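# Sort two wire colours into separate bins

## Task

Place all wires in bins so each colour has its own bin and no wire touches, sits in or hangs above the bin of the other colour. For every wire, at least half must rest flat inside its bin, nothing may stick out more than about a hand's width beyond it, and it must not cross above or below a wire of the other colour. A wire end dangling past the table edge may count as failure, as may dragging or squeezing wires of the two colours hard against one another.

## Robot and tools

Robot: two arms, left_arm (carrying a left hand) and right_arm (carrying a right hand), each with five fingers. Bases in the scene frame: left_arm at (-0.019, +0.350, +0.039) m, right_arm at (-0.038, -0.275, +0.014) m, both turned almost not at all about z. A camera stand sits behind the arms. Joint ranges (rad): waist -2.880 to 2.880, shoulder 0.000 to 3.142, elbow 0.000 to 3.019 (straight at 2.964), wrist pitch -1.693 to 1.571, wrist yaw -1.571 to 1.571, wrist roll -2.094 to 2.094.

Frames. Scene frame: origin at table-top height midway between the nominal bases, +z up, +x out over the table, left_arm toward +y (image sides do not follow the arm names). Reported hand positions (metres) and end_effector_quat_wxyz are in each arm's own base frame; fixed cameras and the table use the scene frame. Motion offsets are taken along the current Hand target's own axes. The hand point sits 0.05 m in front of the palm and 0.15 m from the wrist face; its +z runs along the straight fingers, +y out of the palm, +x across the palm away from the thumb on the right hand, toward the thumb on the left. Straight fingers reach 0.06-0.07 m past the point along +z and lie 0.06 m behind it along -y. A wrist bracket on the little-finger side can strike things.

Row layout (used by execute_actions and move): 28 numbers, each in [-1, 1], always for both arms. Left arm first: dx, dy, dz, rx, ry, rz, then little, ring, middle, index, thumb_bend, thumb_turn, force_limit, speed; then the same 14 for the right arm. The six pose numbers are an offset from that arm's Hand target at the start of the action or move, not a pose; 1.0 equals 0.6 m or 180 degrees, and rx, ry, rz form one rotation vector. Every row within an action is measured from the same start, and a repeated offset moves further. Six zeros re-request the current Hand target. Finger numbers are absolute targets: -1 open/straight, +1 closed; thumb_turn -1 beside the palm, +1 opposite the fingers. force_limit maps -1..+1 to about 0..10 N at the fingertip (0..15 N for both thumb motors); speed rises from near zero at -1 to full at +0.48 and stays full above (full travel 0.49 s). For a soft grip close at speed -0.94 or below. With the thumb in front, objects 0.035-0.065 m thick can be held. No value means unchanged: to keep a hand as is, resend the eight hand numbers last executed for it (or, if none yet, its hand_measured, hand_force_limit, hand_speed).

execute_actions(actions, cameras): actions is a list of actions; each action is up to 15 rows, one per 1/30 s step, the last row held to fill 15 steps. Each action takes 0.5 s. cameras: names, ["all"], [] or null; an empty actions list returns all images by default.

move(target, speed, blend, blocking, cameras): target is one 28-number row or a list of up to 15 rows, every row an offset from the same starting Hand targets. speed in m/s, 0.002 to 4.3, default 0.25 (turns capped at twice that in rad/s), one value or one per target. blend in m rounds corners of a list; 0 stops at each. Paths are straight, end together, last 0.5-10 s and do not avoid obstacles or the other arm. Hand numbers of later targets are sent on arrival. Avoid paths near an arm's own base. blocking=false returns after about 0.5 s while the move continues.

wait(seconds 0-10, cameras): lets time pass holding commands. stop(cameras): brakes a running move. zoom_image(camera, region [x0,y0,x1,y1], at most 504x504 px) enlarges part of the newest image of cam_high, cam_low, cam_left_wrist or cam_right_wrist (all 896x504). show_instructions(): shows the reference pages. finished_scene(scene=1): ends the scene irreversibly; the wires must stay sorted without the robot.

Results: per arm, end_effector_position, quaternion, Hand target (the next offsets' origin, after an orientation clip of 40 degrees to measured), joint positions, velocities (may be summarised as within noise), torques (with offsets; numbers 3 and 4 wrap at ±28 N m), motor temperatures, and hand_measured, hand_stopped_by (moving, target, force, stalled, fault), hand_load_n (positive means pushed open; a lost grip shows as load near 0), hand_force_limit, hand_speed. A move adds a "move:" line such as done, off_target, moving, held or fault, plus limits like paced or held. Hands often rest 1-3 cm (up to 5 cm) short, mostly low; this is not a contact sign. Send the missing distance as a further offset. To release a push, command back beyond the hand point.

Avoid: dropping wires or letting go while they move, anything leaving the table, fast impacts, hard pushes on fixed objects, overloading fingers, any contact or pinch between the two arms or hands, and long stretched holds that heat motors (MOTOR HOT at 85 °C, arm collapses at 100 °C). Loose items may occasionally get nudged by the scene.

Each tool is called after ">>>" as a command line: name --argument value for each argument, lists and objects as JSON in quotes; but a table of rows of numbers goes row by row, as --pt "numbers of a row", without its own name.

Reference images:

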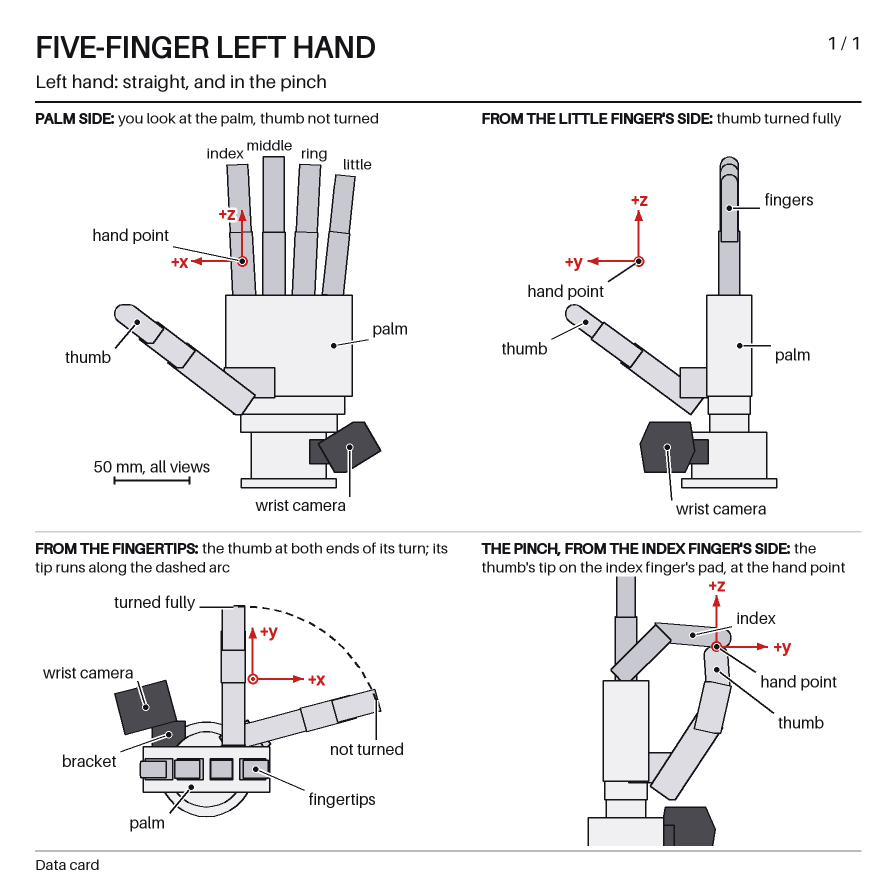

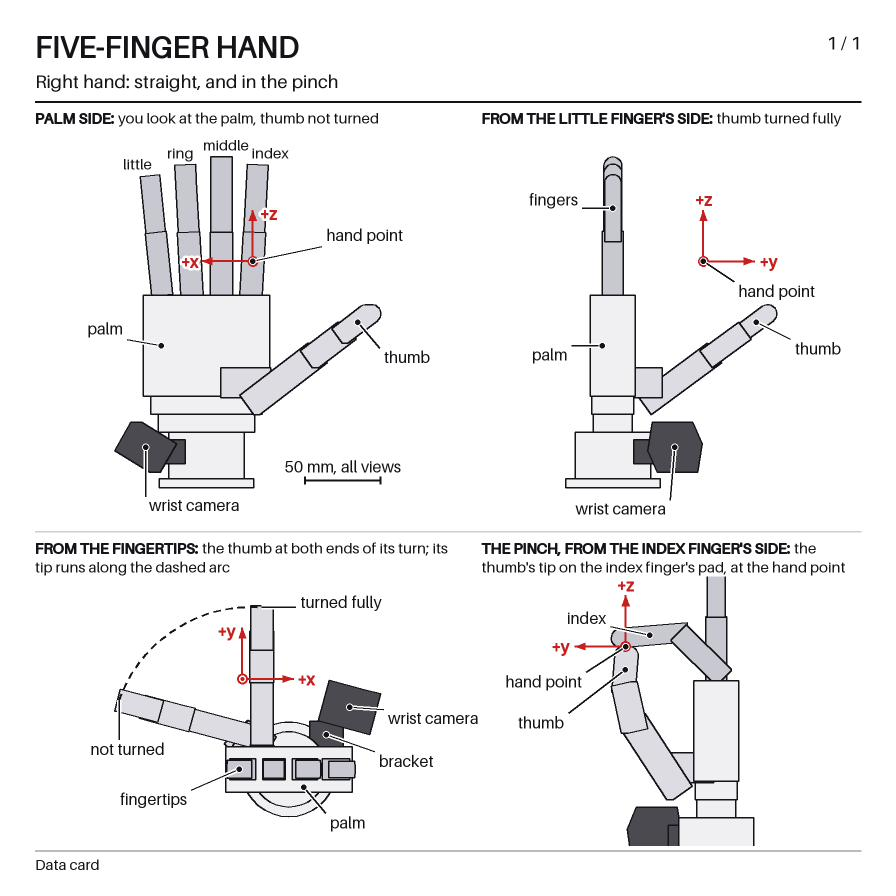

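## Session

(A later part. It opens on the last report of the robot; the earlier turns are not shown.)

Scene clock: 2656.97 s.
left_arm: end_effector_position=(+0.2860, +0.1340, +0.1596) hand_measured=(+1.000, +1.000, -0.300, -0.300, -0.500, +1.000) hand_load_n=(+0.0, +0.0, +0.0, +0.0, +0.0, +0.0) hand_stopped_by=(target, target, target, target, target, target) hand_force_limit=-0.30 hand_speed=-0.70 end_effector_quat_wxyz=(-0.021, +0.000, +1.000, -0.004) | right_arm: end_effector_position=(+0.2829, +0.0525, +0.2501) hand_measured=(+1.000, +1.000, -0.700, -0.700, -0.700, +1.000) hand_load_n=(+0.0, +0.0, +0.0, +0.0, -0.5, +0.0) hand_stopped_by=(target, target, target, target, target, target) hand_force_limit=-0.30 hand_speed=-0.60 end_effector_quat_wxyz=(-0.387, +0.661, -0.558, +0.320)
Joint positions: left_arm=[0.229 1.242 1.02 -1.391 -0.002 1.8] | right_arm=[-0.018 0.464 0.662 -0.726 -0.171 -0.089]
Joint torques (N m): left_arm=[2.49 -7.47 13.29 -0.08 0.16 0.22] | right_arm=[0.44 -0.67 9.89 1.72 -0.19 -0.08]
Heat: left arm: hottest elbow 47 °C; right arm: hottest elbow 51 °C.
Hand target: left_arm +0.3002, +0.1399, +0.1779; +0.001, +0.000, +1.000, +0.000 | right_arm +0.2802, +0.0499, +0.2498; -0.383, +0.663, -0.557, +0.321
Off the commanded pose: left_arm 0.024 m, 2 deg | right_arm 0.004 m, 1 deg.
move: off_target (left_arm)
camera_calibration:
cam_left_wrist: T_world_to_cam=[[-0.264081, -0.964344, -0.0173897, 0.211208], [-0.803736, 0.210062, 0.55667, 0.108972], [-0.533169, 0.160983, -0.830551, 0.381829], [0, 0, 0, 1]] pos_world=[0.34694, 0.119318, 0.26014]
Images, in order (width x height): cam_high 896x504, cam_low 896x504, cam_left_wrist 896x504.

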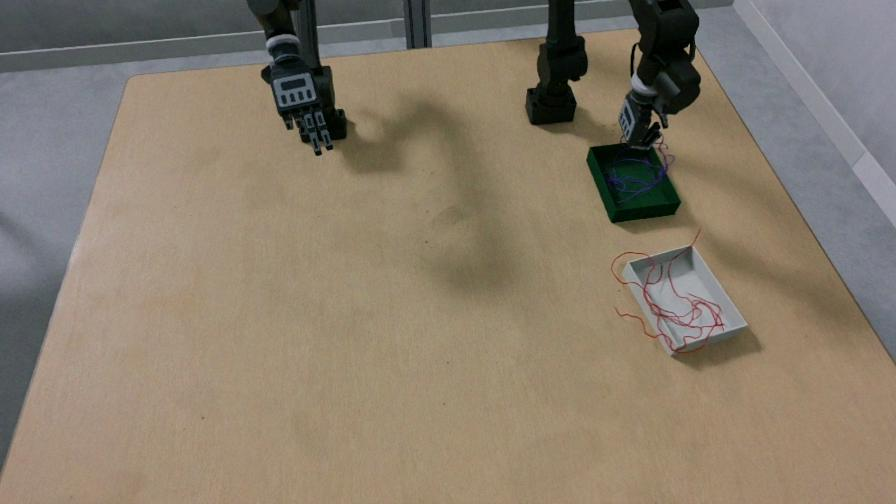

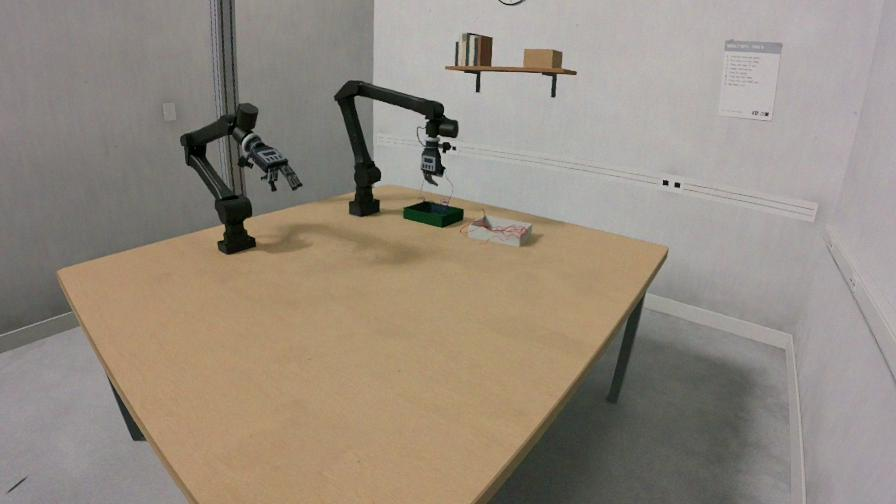

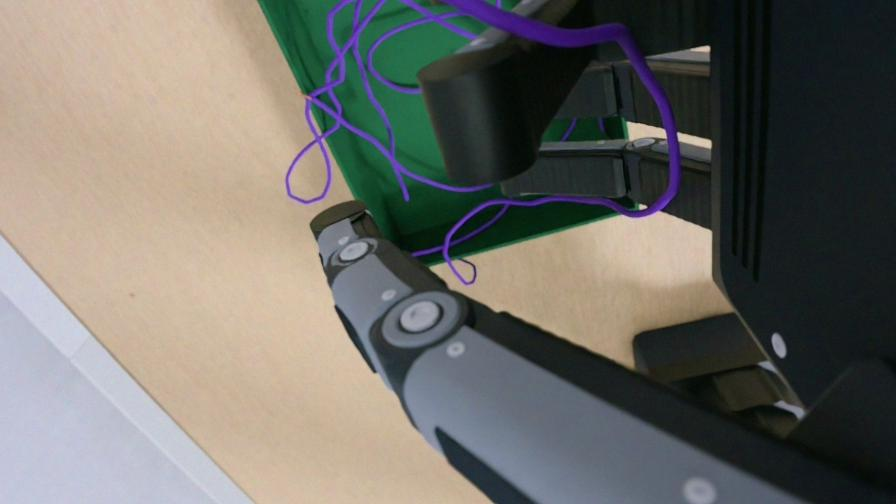

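>>> move --pt "0 0 0.185 0 0 0 1 1 -0.3 -0.3 -0.5 1 -0.3 -0.7 0 0 0 0 0 0 1 1 -0.7 -0.7 -0.7 1 -0.3 -0.6" --pt "0 0 0.185 0 0 0 -1 -1 -1 -1 -1 1 -0.3 -0.5 0 0 0 0 0 0 1 1 -0.7 -0.7 -0.7 1 -0.3 -0.6" --speed 0.08 --cameras '["cam_left_wrist", "cam_high", "cam_low"]'

>>> zoom_image --camera "cam_low" --region '[380, 150, 500, 250]'

>>> zoom_image --camera "cam_high" --region '[550, 80, 720, 250]'

Scene clock: 2673.93 s.
left_arm: end_effector_position=(+0.3035, +0.1382, +0.0751) hand_measured=(-1.000, -1.000, -1.000, -1.000, -1.000, +1.000) hand_load_n=(+0.0, +0.0, +0.0, +0.0, +0.0, +0.0) hand_stopped_by=(target, target, target, target, target, target) hand_force_limit=-0.30 hand_speed=-0.50 end_effector_quat_wxyz=(+0.008, +0.000, +1.000, +0.003) | right_arm: end_effector_position=(+0.2829, +0.0525, +0.2501) hand_measured=(+1.000, +1.000, -0.700, -0.700, -0.700, +1.000) hand_load_n=(+0.0, +0.0, +0.0, +0.0, +0.0, +0.0) hand_stopped_by=(target, target, target, target, target, target) hand_force_limit=-0.30 hand_speed=-0.60 end_effector_quat_wxyz=(-0.387, +0.661, -0.558, +0.320)
Joint positions: left_arm=[0.23 1.33 0.865 -1.09 -0.002 1.801] | right_arm=[-0.018 0.464 0.662 -0.726 -0.171 -0.089]
Joint torques (N m): left_arm=[2.61 -6.53 7.69 0.72 0.15 0.21] | right_arm=[0.5 -0.67 9.89 1.73 -0.2 -0.08]
Heat: left arm: hottest elbow 48 °C; right arm: hottest elbow 51 °C.
Hand target: left_arm +0.3002, +0.1400, +0.0669; +0.000, +0.000, +1.000, +0.000 | right_arm +0.2802, +0.0499, +0.2498; -0.383, +0.663, -0.557, +0.321
Off the commanded pose: left_arm 0.009 m, 1 deg | right_arm 0.004 m, 1 deg.
move: done
camera_calibration:
cam_left_wrist: T_world_to_cam=[[-0.262296, -0.963934, -0.0450679, 0.219914], [-0.834153, 0.203005, 0.512813, 0.182688], [-0.485169, 0.172102, -0.857316, 0.30622], [0, 0, 0, 1]] pos_world=[0.358641, 0.122195, 0.178754]
Images, in order (width x height): cam_high 896x504, cam_low 896x504, cam_left_wrist 896x504.

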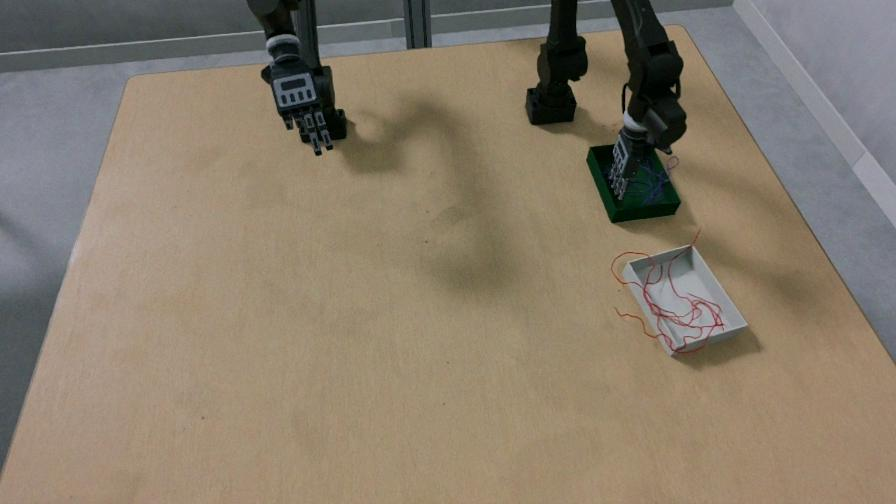

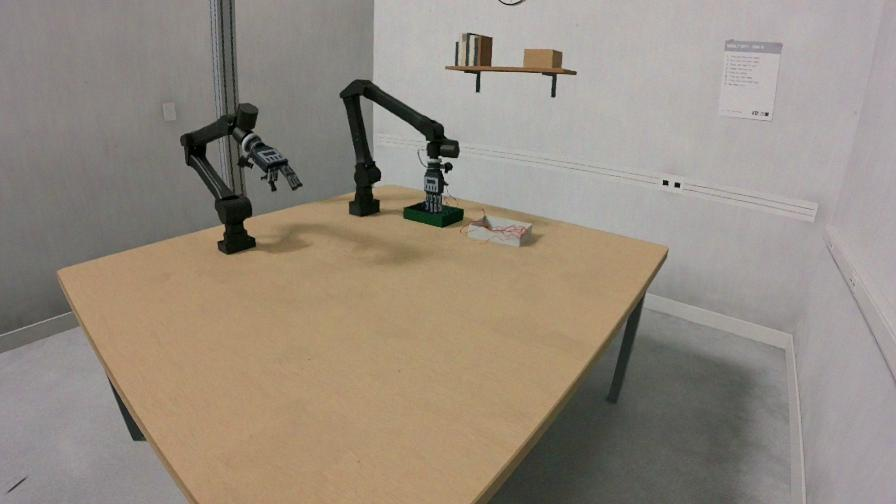

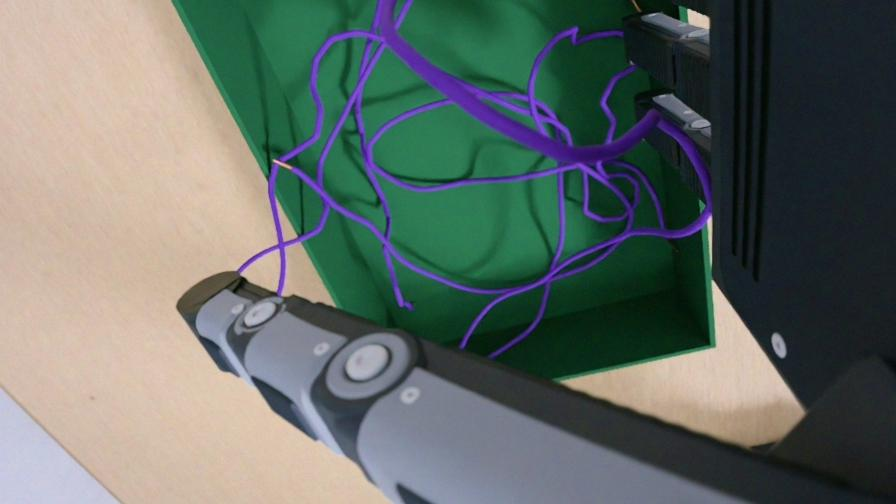

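Scaled by 4.200 from the camera's 896x504 image, which has a finer 1280x720 frame.

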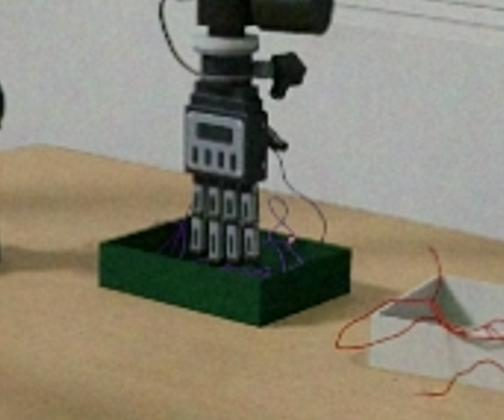

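Scaled by 2.965 from the camera's 896x504 image, which has a finer 1280x720 frame.

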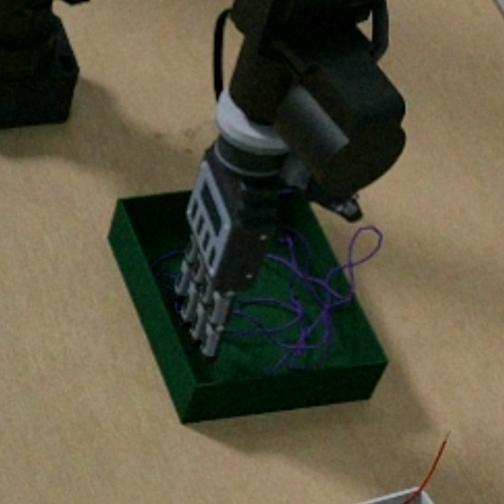

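>>> move --target '[0, 0, -0.2, 0, 0, 0, -1, -1, -1, -1, -1, 1, -0.3, -0.5, 0, 0, 0, 0, 0, 0, 1, 1, -0.7, -0.7, -0.7, 1, -0.3, -0.6]' --speed 0.08 --cameras '["cam_left_wrist", "cam_high", "cam_low"]'

>>> zoom_image --camera "cam_low" --region '[380, 150, 500, 250]'

>>> zoom_image --camera "cam_high" --region '[550, 80, 720, 250]'

Scene clock: 2680.87 s.
left_arm: end_effector_position=(+0.2866, +0.1343, +0.1688) hand_measured=(-1.000, -1.000, -1.000, -1.000, -1.000, +1.000) hand_load_n=(+0.0, +0.0, +0.0, +0.0, +0.0, +0.0) hand_stopped_by=(target, target, target, target, target, target) hand_force_limit=-0.30 hand_speed=-0.50 end_effector_quat_wxyz=(-0.020, +0.000, +1.000, -0.004) | right_arm: end_effector_position=(+0.2829, +0.0525, +0.2501) hand_measured=(+1.000, +1.000, -0.700, -0.700, -0.700, +1.000) hand_load_n=(+0.0, +0.0, +0.0, +0.0, +0.0, +0.0) hand_stopped_by=(target, target, target, target, target, target) hand_force_limit=-0.30 hand_speed=-0.60 end_effector_quat_wxyz=(-0.387, +0.661, -0.558, +0.320)
Joint positions: left_arm=[0.23 1.238 1.041 -1.415 -0.002 1.801] | right_arm=[-0.018 0.464 0.662 -0.726 -0.171 -0.089]
Joint torques (N m): left_arm=[2.84 -7.71 13.26 -0.28 0.16 0.2] | right_arm=[0.44 -0.67 9.91 1.73 -0.19 -0.08]
Heat: left arm: hottest elbow 48 °C; right arm: hottest elbow 51 °C.
Hand target: left_arm +0.3002, +0.1401, +0.1869; +0.001, +0.000, +1.000, +0.000 | right_arm +0.2802, +0.0499, +0.2498; -0.383, +0.663, -0.557, +0.321
Off the commanded pose: left_arm 0.023 m, 2 deg | right_arm 0.004 m, 1 deg.
move: off_target (left_arm)
camera_calibration:
cam_left_wrist: T_world_to_cam=[[-0.264045, -0.964348, -0.0177124, 0.211863], [-0.804157, 0.20997, 0.556097, 0.1045], [-0.532552, 0.161078, -0.830929, 0.389564], [0, 0, 0, 1]] pos_world=[0.347439, 0.119618, 0.26934]
Images, in order (width x height): cam_high 896x504, cam_low 896x504, cam_left_wrist 896x504.

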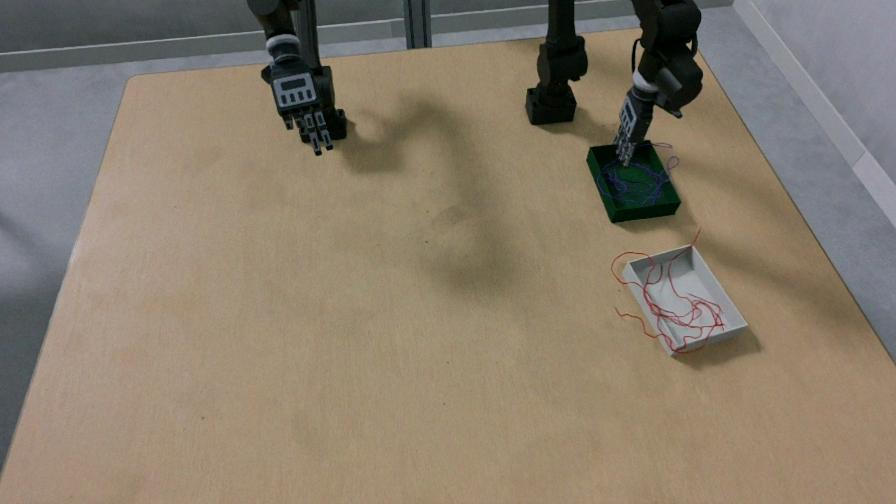

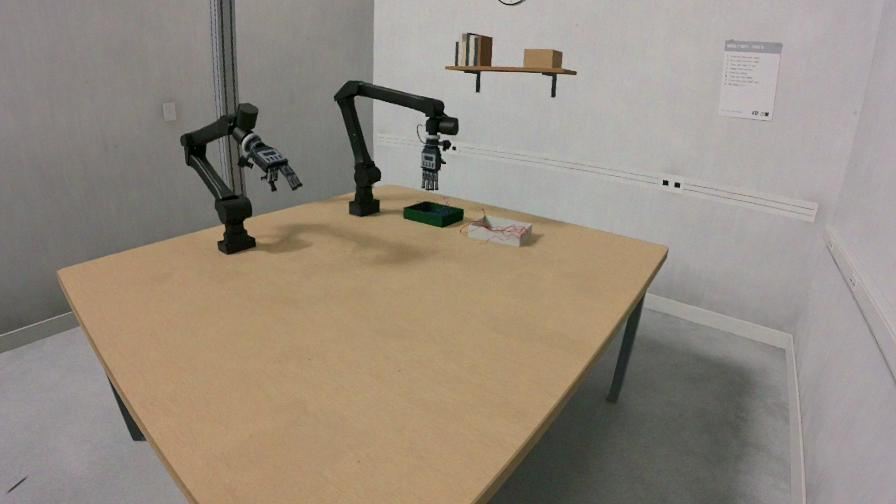

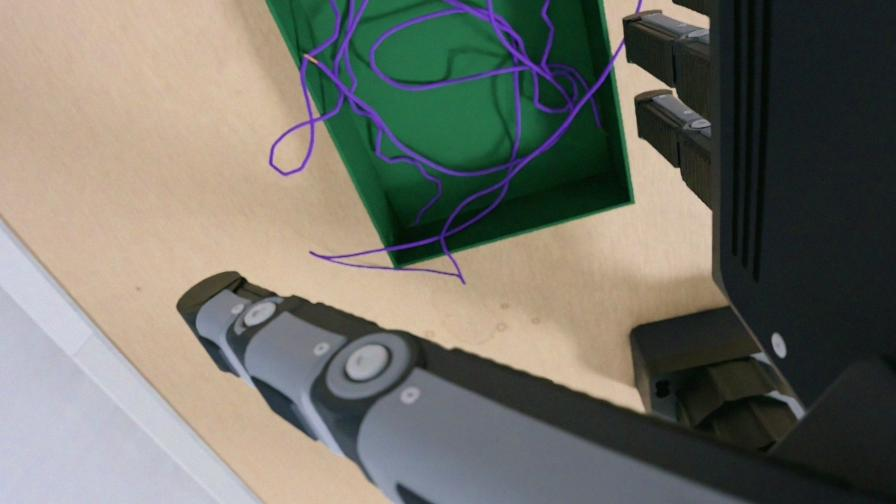

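Scaled by 4.200 from the camera's 896x504 image, which has a finer 1280x720 frame.

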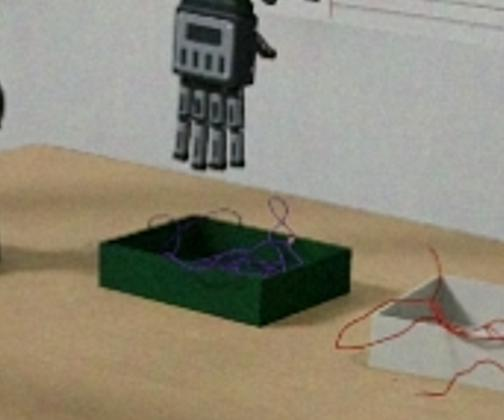

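Scaled by 2.965 from the camera's 896x504 image, which has a finer 1280x720 frame.

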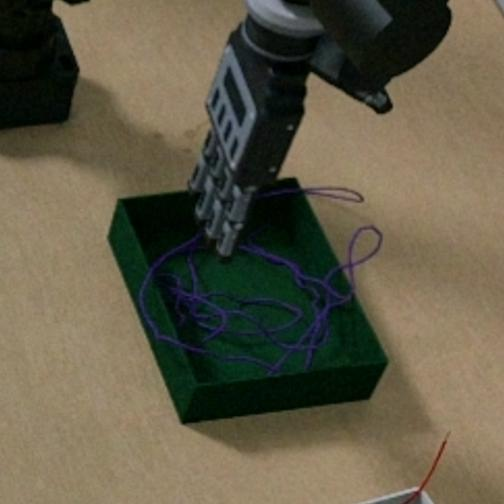

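>>> move --target '[-0.5, 0.1833, -0.1217, 0, 0, -0.544, -1, -1, -1, -1, -1, -1, -0.3, 0.2, 0, 0, 0, 0, 0, 0, 1, 1, -0.7, -0.7, -0.7, 1, -0.3, -0.6]' --speed 0.2 --cameras '["all"]'

>>> zoom_image --camera "cam_left_wrist" --region '[200, 0, 704, 400]'

>>> zoom_image --camera "cam_high" --region '[570, 120, 770, 370]'

Scene clock: 2694.20 s.
left_arm: end_effector_position=(+0.5922, +0.2422, +0.2604) hand_measured=(-1.000, -1.000, -1.000, -1.000, -1.000, -1.000) hand_load_n=(+0.0, +0.0, +0.0, +0.0, +0.0, +0.0) hand_stopped_by=(target, target, target, target, target, target) hand_force_limit=-0.30 hand_speed=0.20 end_effector_quat_wxyz=(-0.098, +0.746, -0.657, +0.047) | right_arm: end_effector_position=(+0.2829, +0.0525, +0.2501) hand_measured=(+1.000, +1.000, -0.700, -0.700, -0.700, +1.000) hand_load_n=(+0.0, +0.0, +0.0, +0.0, +0.0, +0.0) hand_stopped_by=(target, target, target, target, target, target) hand_force_limit=-0.30 hand_speed=-0.60 end_effector_quat_wxyz=(-0.387, +0.661, -0.558, +0.320)
Joint positions: left_arm=[0.41 2.152 2.491 -1.692 0.002 0.283] | right_arm=[-0.018 0.464 0.662 -0.726 -0.171 -0.089]
Joint torques (N m): left_arm=[2.78 -18.14 13.59 0.44 0.23 -0.03] | right_arm=[0.5 -0.67 9.89 1.72 -0.19 -0.08]
Heat: left arm: hottest elbow 48 °C; right arm: hottest elbow 51 °C.
Hand target: left_arm +0.6001, +0.2497, +0.2602; +0.000, +0.754, -0.657, +0.000 | right_arm +0.2802, +0.0499, +0.2498; -0.383, +0.663, -0.557, +0.321
Off the commanded pose: left_arm 0.011 m, 12 deg | right_arm 0.004 m, 1 deg.
joint sent to its limit (left arm) — joint 4 (wrist pitch), lower limit. The joint targets are off in orientation, not in position.
move: off_target (left_arm)
camera_calibration:
cam_left_wrist: T_world_to_cam=[[0.978198, -0.143694, 0.149938, -0.579849], [-0.194747, -0.885456, 0.421949, 0.21614], [0.0721317, -0.441949, -0.894135, 0.415501], [0, 0, 0, 1]] pos_world=[0.579329, 0.291692, 0.367255]
cam_right_wrist: T_world_to_cam=[[-0.396459, -0.302901, -0.866644, 0.351961], [-0.695187, 0.715614, 0.0679092, 0.143872], [0.599613, 0.629402, -0.494285, 0.0381396], [0, 0, 0, 1]] pos_world=[0.216687, -0.0203525, 0.314106]

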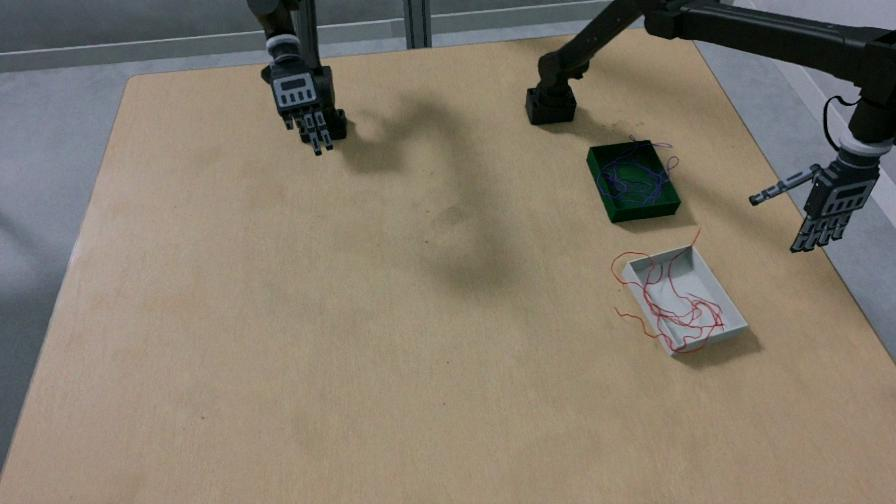

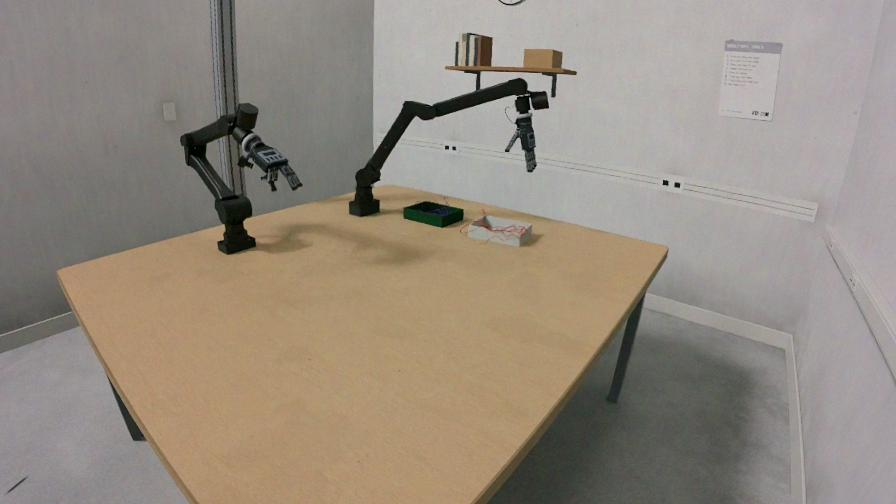

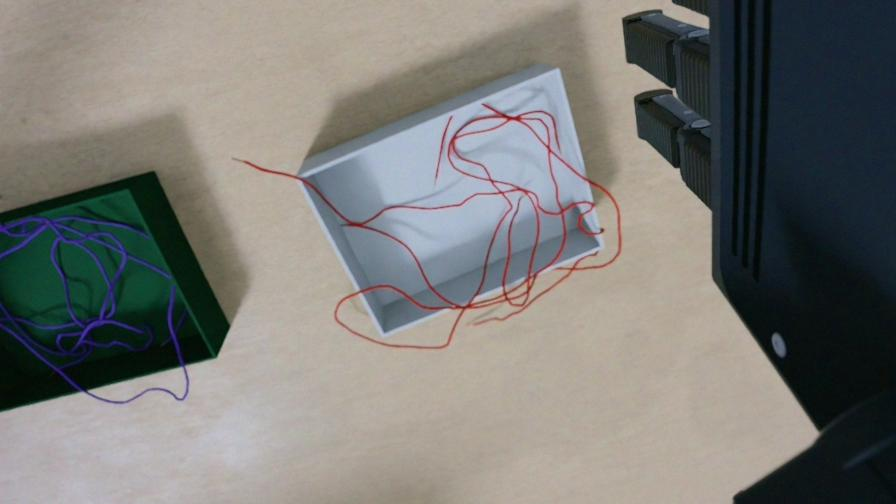

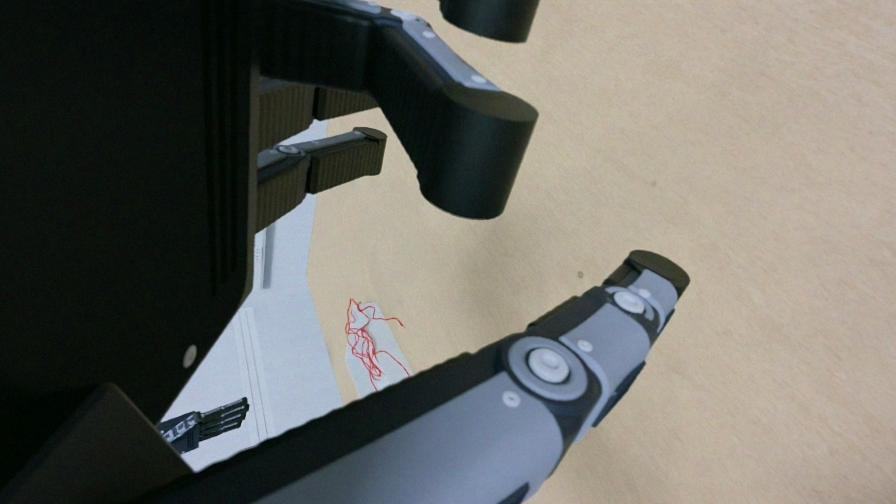

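Scaled by 1.000.

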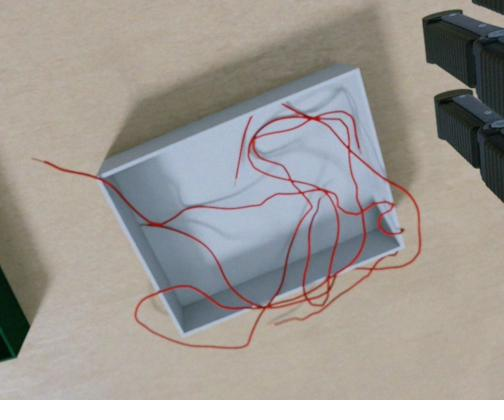

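Scaled by 2.016 from the camera's 896x504 image, which has a finer 1280x720 frame.

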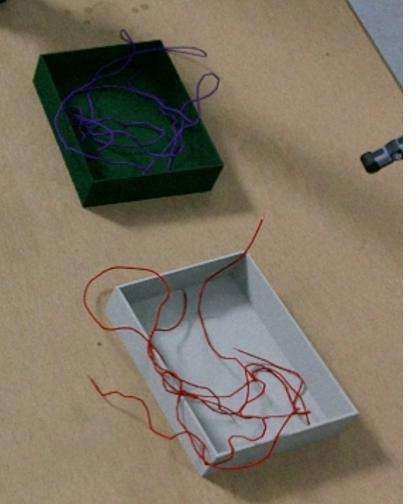

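>>> zoom_image --camera "cam_left_wrist" --region '[420, 60, 640, 340]'

>>> zoom_image --camera "cam_left_wrist" --region '[220, 120, 480, 370]'

Scaled by 1.800 from the camera's 896x504 image, which has a finer 1280x720 frame.

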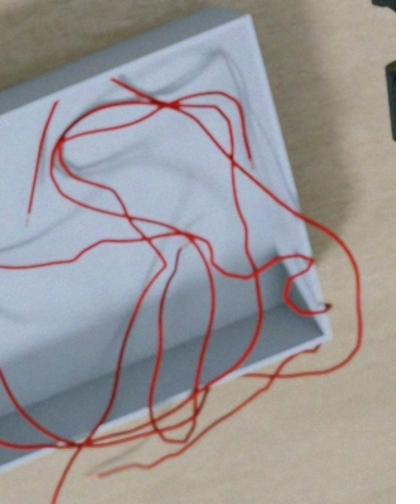

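Scaled by 1.938 from the camera's 896x504 image, which has a finer 1280x720 frame.

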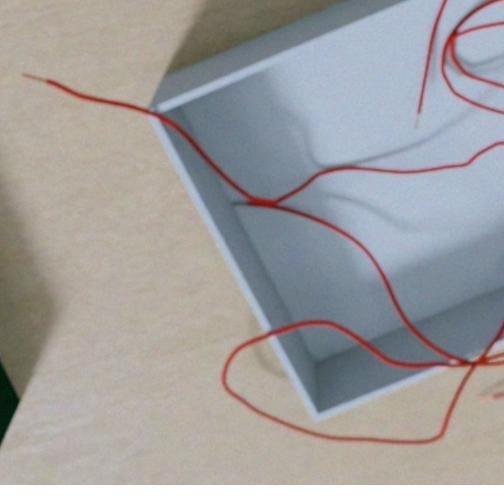

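>>> zoom_image --camera "cam_left_wrist" --region '[430, 90, 570, 210]'

>>> zoom_image --camera "cam_left_wrist" --region '[480, 170, 640, 310]'

>>> zoom_image --camera "cam_left_wrist" --region '[430, 230, 560, 350]'

Scaled by 3.600 from the camera's 896x504 image, which has a finer 1280x720 frame.

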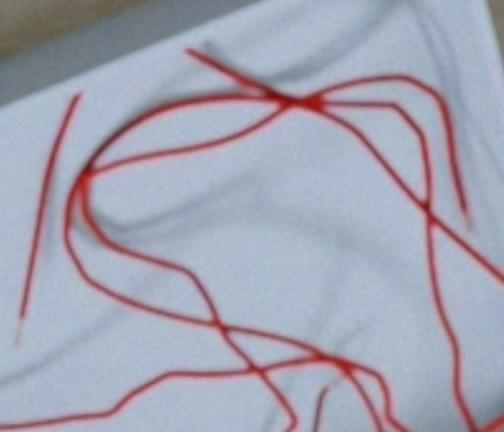

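Scaled by 3.150 from the camera's 896x504 image, which has a finer 1280x720 frame.

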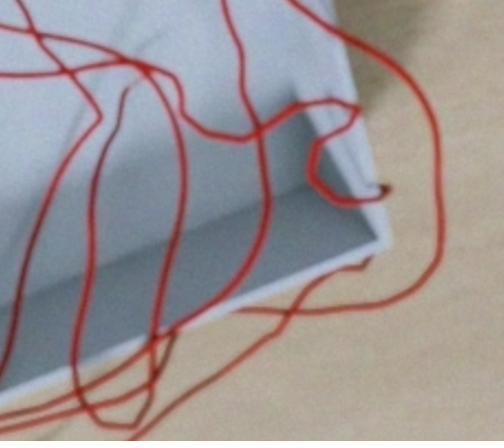

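Scaled by 3.877 from the camera's 896x504 image, which has a finer 1280x720 frame.

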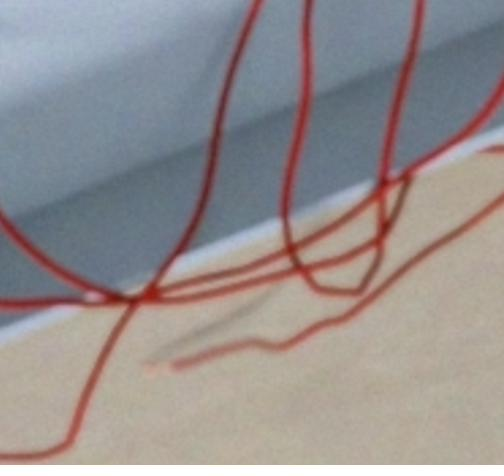

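>>> move --pt "0.3757 -0.0548 0.2 0 0 0.35 1 1 -0.2 -0.2 -0.4 1 -0.3 0.2 0 0 0 0 0 0 1 1 -0.7 -0.7 -0.7 1 -0.3 -0.6" --pt "0.3757 -0.0548 0.267 0 0 0.35 1 1 -0.2 -0.2 -0.4 1 -0.3 0.2 0 0 0 0 0 0 1 1 -0.7 -0.7 -0.7 1 -0.3 -0.6" --speed 0.18 --blend '[0.02, 0]' --cameras '["cam_left_wrist", "cam_high"]'

>>> zoom_image --camera "cam_left_wrist" --region '[300, 0, 620, 320]'

Scene clock: 2815.13 s.
left_arm: end_effector_position=(+0.6632, +0.0300, +0.1225) hand_measured=(+1.000, +1.000, -0.200, -0.200, -0.400, +1.000) hand_load_n=(+0.0, +0.0, +0.0, +0.0, +0.0, +0.0) hand_stopped_by=(target, target, target, target, target, target) hand_force_limit=-0.30 hand_speed=0.20 end_effector_quat_wxyz=(+0.014, -0.304, +0.953, -0.006) | right_arm: end_effector_position=(+0.2829, +0.0525, +0.2501) hand_measured=(+1.000, +1.000, -0.700, -0.700, -0.700, +1.000) hand_load_n=(+0.0, +0.0, +0.0, +0.0, +0.0, +0.0) hand_stopped_by=(target, target, target, target, target, target) hand_force_limit=-0.30 hand_speed=-0.60 end_effector_quat_wxyz=(-0.387, +0.661, -0.558, +0.320)
Joint positions: left_arm=[0 2.345 2.446 -1.642 0.002 0.952] | right_arm=[-0.018 0.464 0.662 -0.726 -0.171 -0.089]
Joint torques (N m): left_arm=[2.2 -19.78 8.54 0.72 -0.02 0.23] | right_arm=[0.5 -0.67 9.89 1.72 -0.2 -0.08]
Motor temperatures (°C): left_arm=[25 38 56 25 27 26] | right_arm=[28 25 50 26 28 24]
Heat: left arm: hottest elbow 56 °C; right arm: hottest elbow 50 °C.
Hand target: left_arm +0.6637, +0.0310, +0.1002; +0.000, -0.300, +0.954, +0.000 | right_arm +0.2802, +0.0499, +0.2498; -0.383, +0.663, -0.557, +0.321
Off the commanded pose: left_arm 0.023 m, 2 deg | right_arm 0.004 m, 1 deg.
move: off_target (left_arm)
camera_calibration:
cam_left_wrist: T_world_to_cam=[[0.345586, -0.938104, -0.0230422, -0.194573], [-0.80787, -0.309923, 0.501292, 0.479766], [-0.477405, -0.154624, -0.864971, 0.545545], [0, 0, 0, 1]] pos_world=[0.715276, 0.050515, 0.226895]
Images, in order (width x height): cam_high 896x504, cam_left_wrist 896x504.

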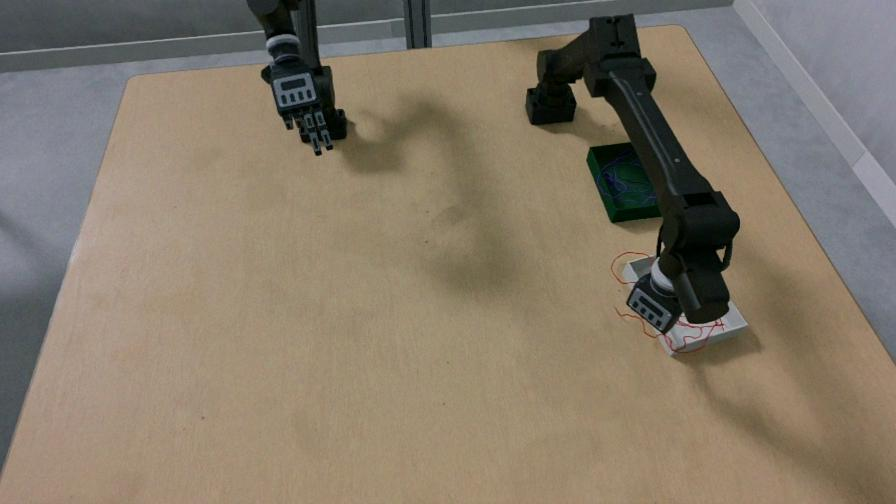

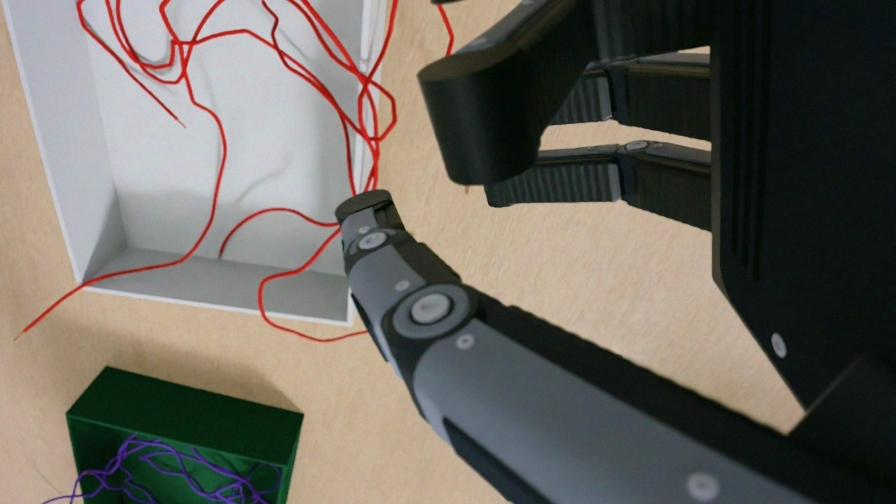

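Scaled by 1.575 from the camera's 896x504 image, which has a finer 1280x720 frame.

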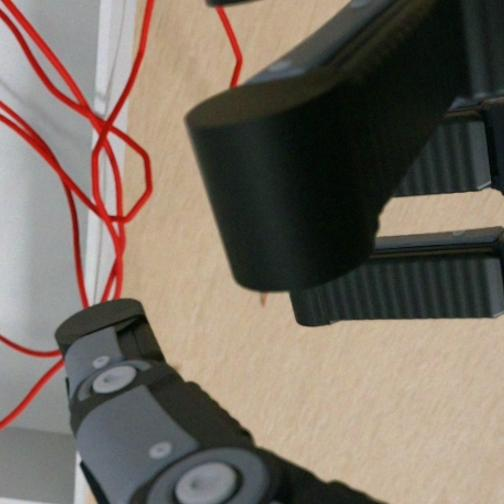

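>>> move --target '[-0.146, 0.0362, -0.0167, 0, 0, 0.194, 1, 1, -0.4, -0.4, -0.3, 1, -0.3, 0.2, 0, 0, 0, 0, 0, 0, 1, 1, -0.7, -0.7, -0.7, 1, -0.3, -0.6]' --speed 0.12 --cameras '["cam_left_wrist", "cam_high"]'

>>> zoom_image --camera "cam_left_wrist" --region '[250, 0, 570, 320]'

>>> zoom_image --camera "cam_high" --region '[600, 240, 760, 370]'

Scene clock: 2858.80 s.
left_arm: end_effector_position=(+0.7148, +0.0924, +0.1149) hand_measured=(+1.000, +1.000, -0.400, -0.400, -0.300, +1.000) hand_load_n=(+0.0, +0.0, +0.0, +0.0, +0.0, +0.0) hand_stopped_by=(target, target, target, target, target, target) hand_force_limit=-0.30 hand_speed=0.20 end_effector_quat_wxyz=(+0.023, +0.004, +1.000, +0.002) | right_arm: end_effector_position=(+0.2829, +0.0525, +0.2501) hand_measured=(+1.000, +1.000, -0.700, -0.700, -0.700, +1.000) hand_load_n=(+0.0, +0.0, +0.0, +0.0, +0.0, +0.0) hand_stopped_by=(target, target, target, target, target, target) hand_force_limit=-0.30 hand_speed=-0.60 end_effector_quat_wxyz=(-0.387, +0.661, -0.558, +0.320)
Joint positions: left_arm=[0.043 2.449 2.618 -1.692 -0.001 1.622] | right_arm=[-0.018 0.464 0.662 -0.726 -0.171 -0.089]
Joint torques (N m): left_arm=[2.55 -21.42 13.79 0.02 -0.01 0.22] | right_arm=[0.5 -0.67 9.89 1.73 -0.19 -0.08]
Motor temperatures (°C): left_arm=[25 37 50 25 27 26] | right_arm=[28 25 50 26 28 24]
Heat: left arm: hottest elbow 50 °C; right arm: hottest elbow 50 °C.
Hand target: left_arm +0.7232, +0.0989, +0.1102; +0.001, +0.000, +1.000, +0.000 | right_arm +0.2802, +0.0499, +0.2498; -0.383, +0.663, -0.557, +0.321
Off the commanded pose: left_arm 0.012 m, 3 deg | right_arm 0.004 m, 1 deg.
joint sent to its limit (left arm) — joint 4 (wrist pitch), lower limit. The joint targets are off in orientation, not in position.
move: off_target (left_arm)
camera_calibration:
cam_left_wrist: T_world_to_cam=[[-0.267776, -0.962097, -0.05163, 0.289848], [-0.848215, 0.209986, 0.486248, 0.527183], [-0.456976, 0.173999, -0.872294, 0.529121], [0, 0, 0, 1]] pos_world=[0.766575, 0.0760944, 0.220172]
Images, in order (width x height): cam_high 896x504, cam_left_wrist 896x504.

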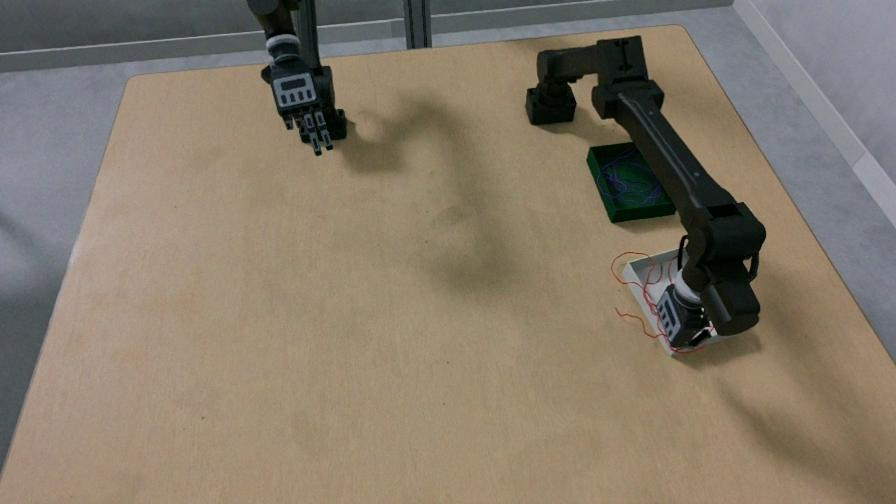

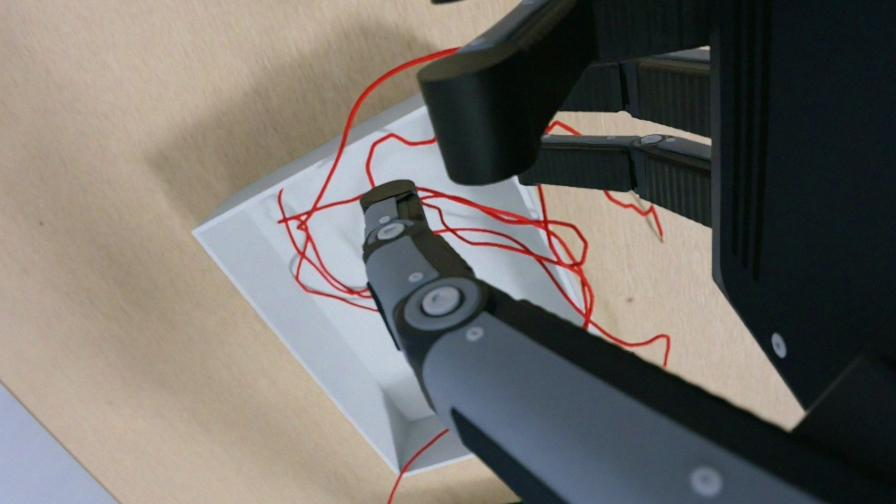

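Scaled by 1.575 from the camera's 896x504 image, which has a finer 1280x720 frame.

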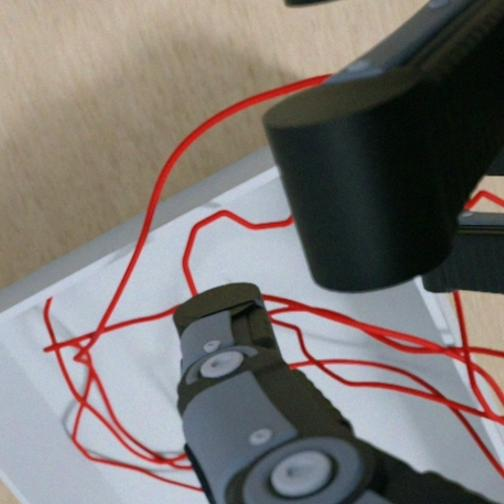

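Scaled by 3.150 from the camera's 896x504 image, which has a finer 1280x720 frame.

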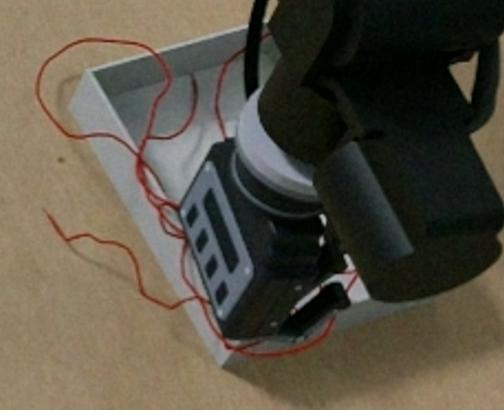

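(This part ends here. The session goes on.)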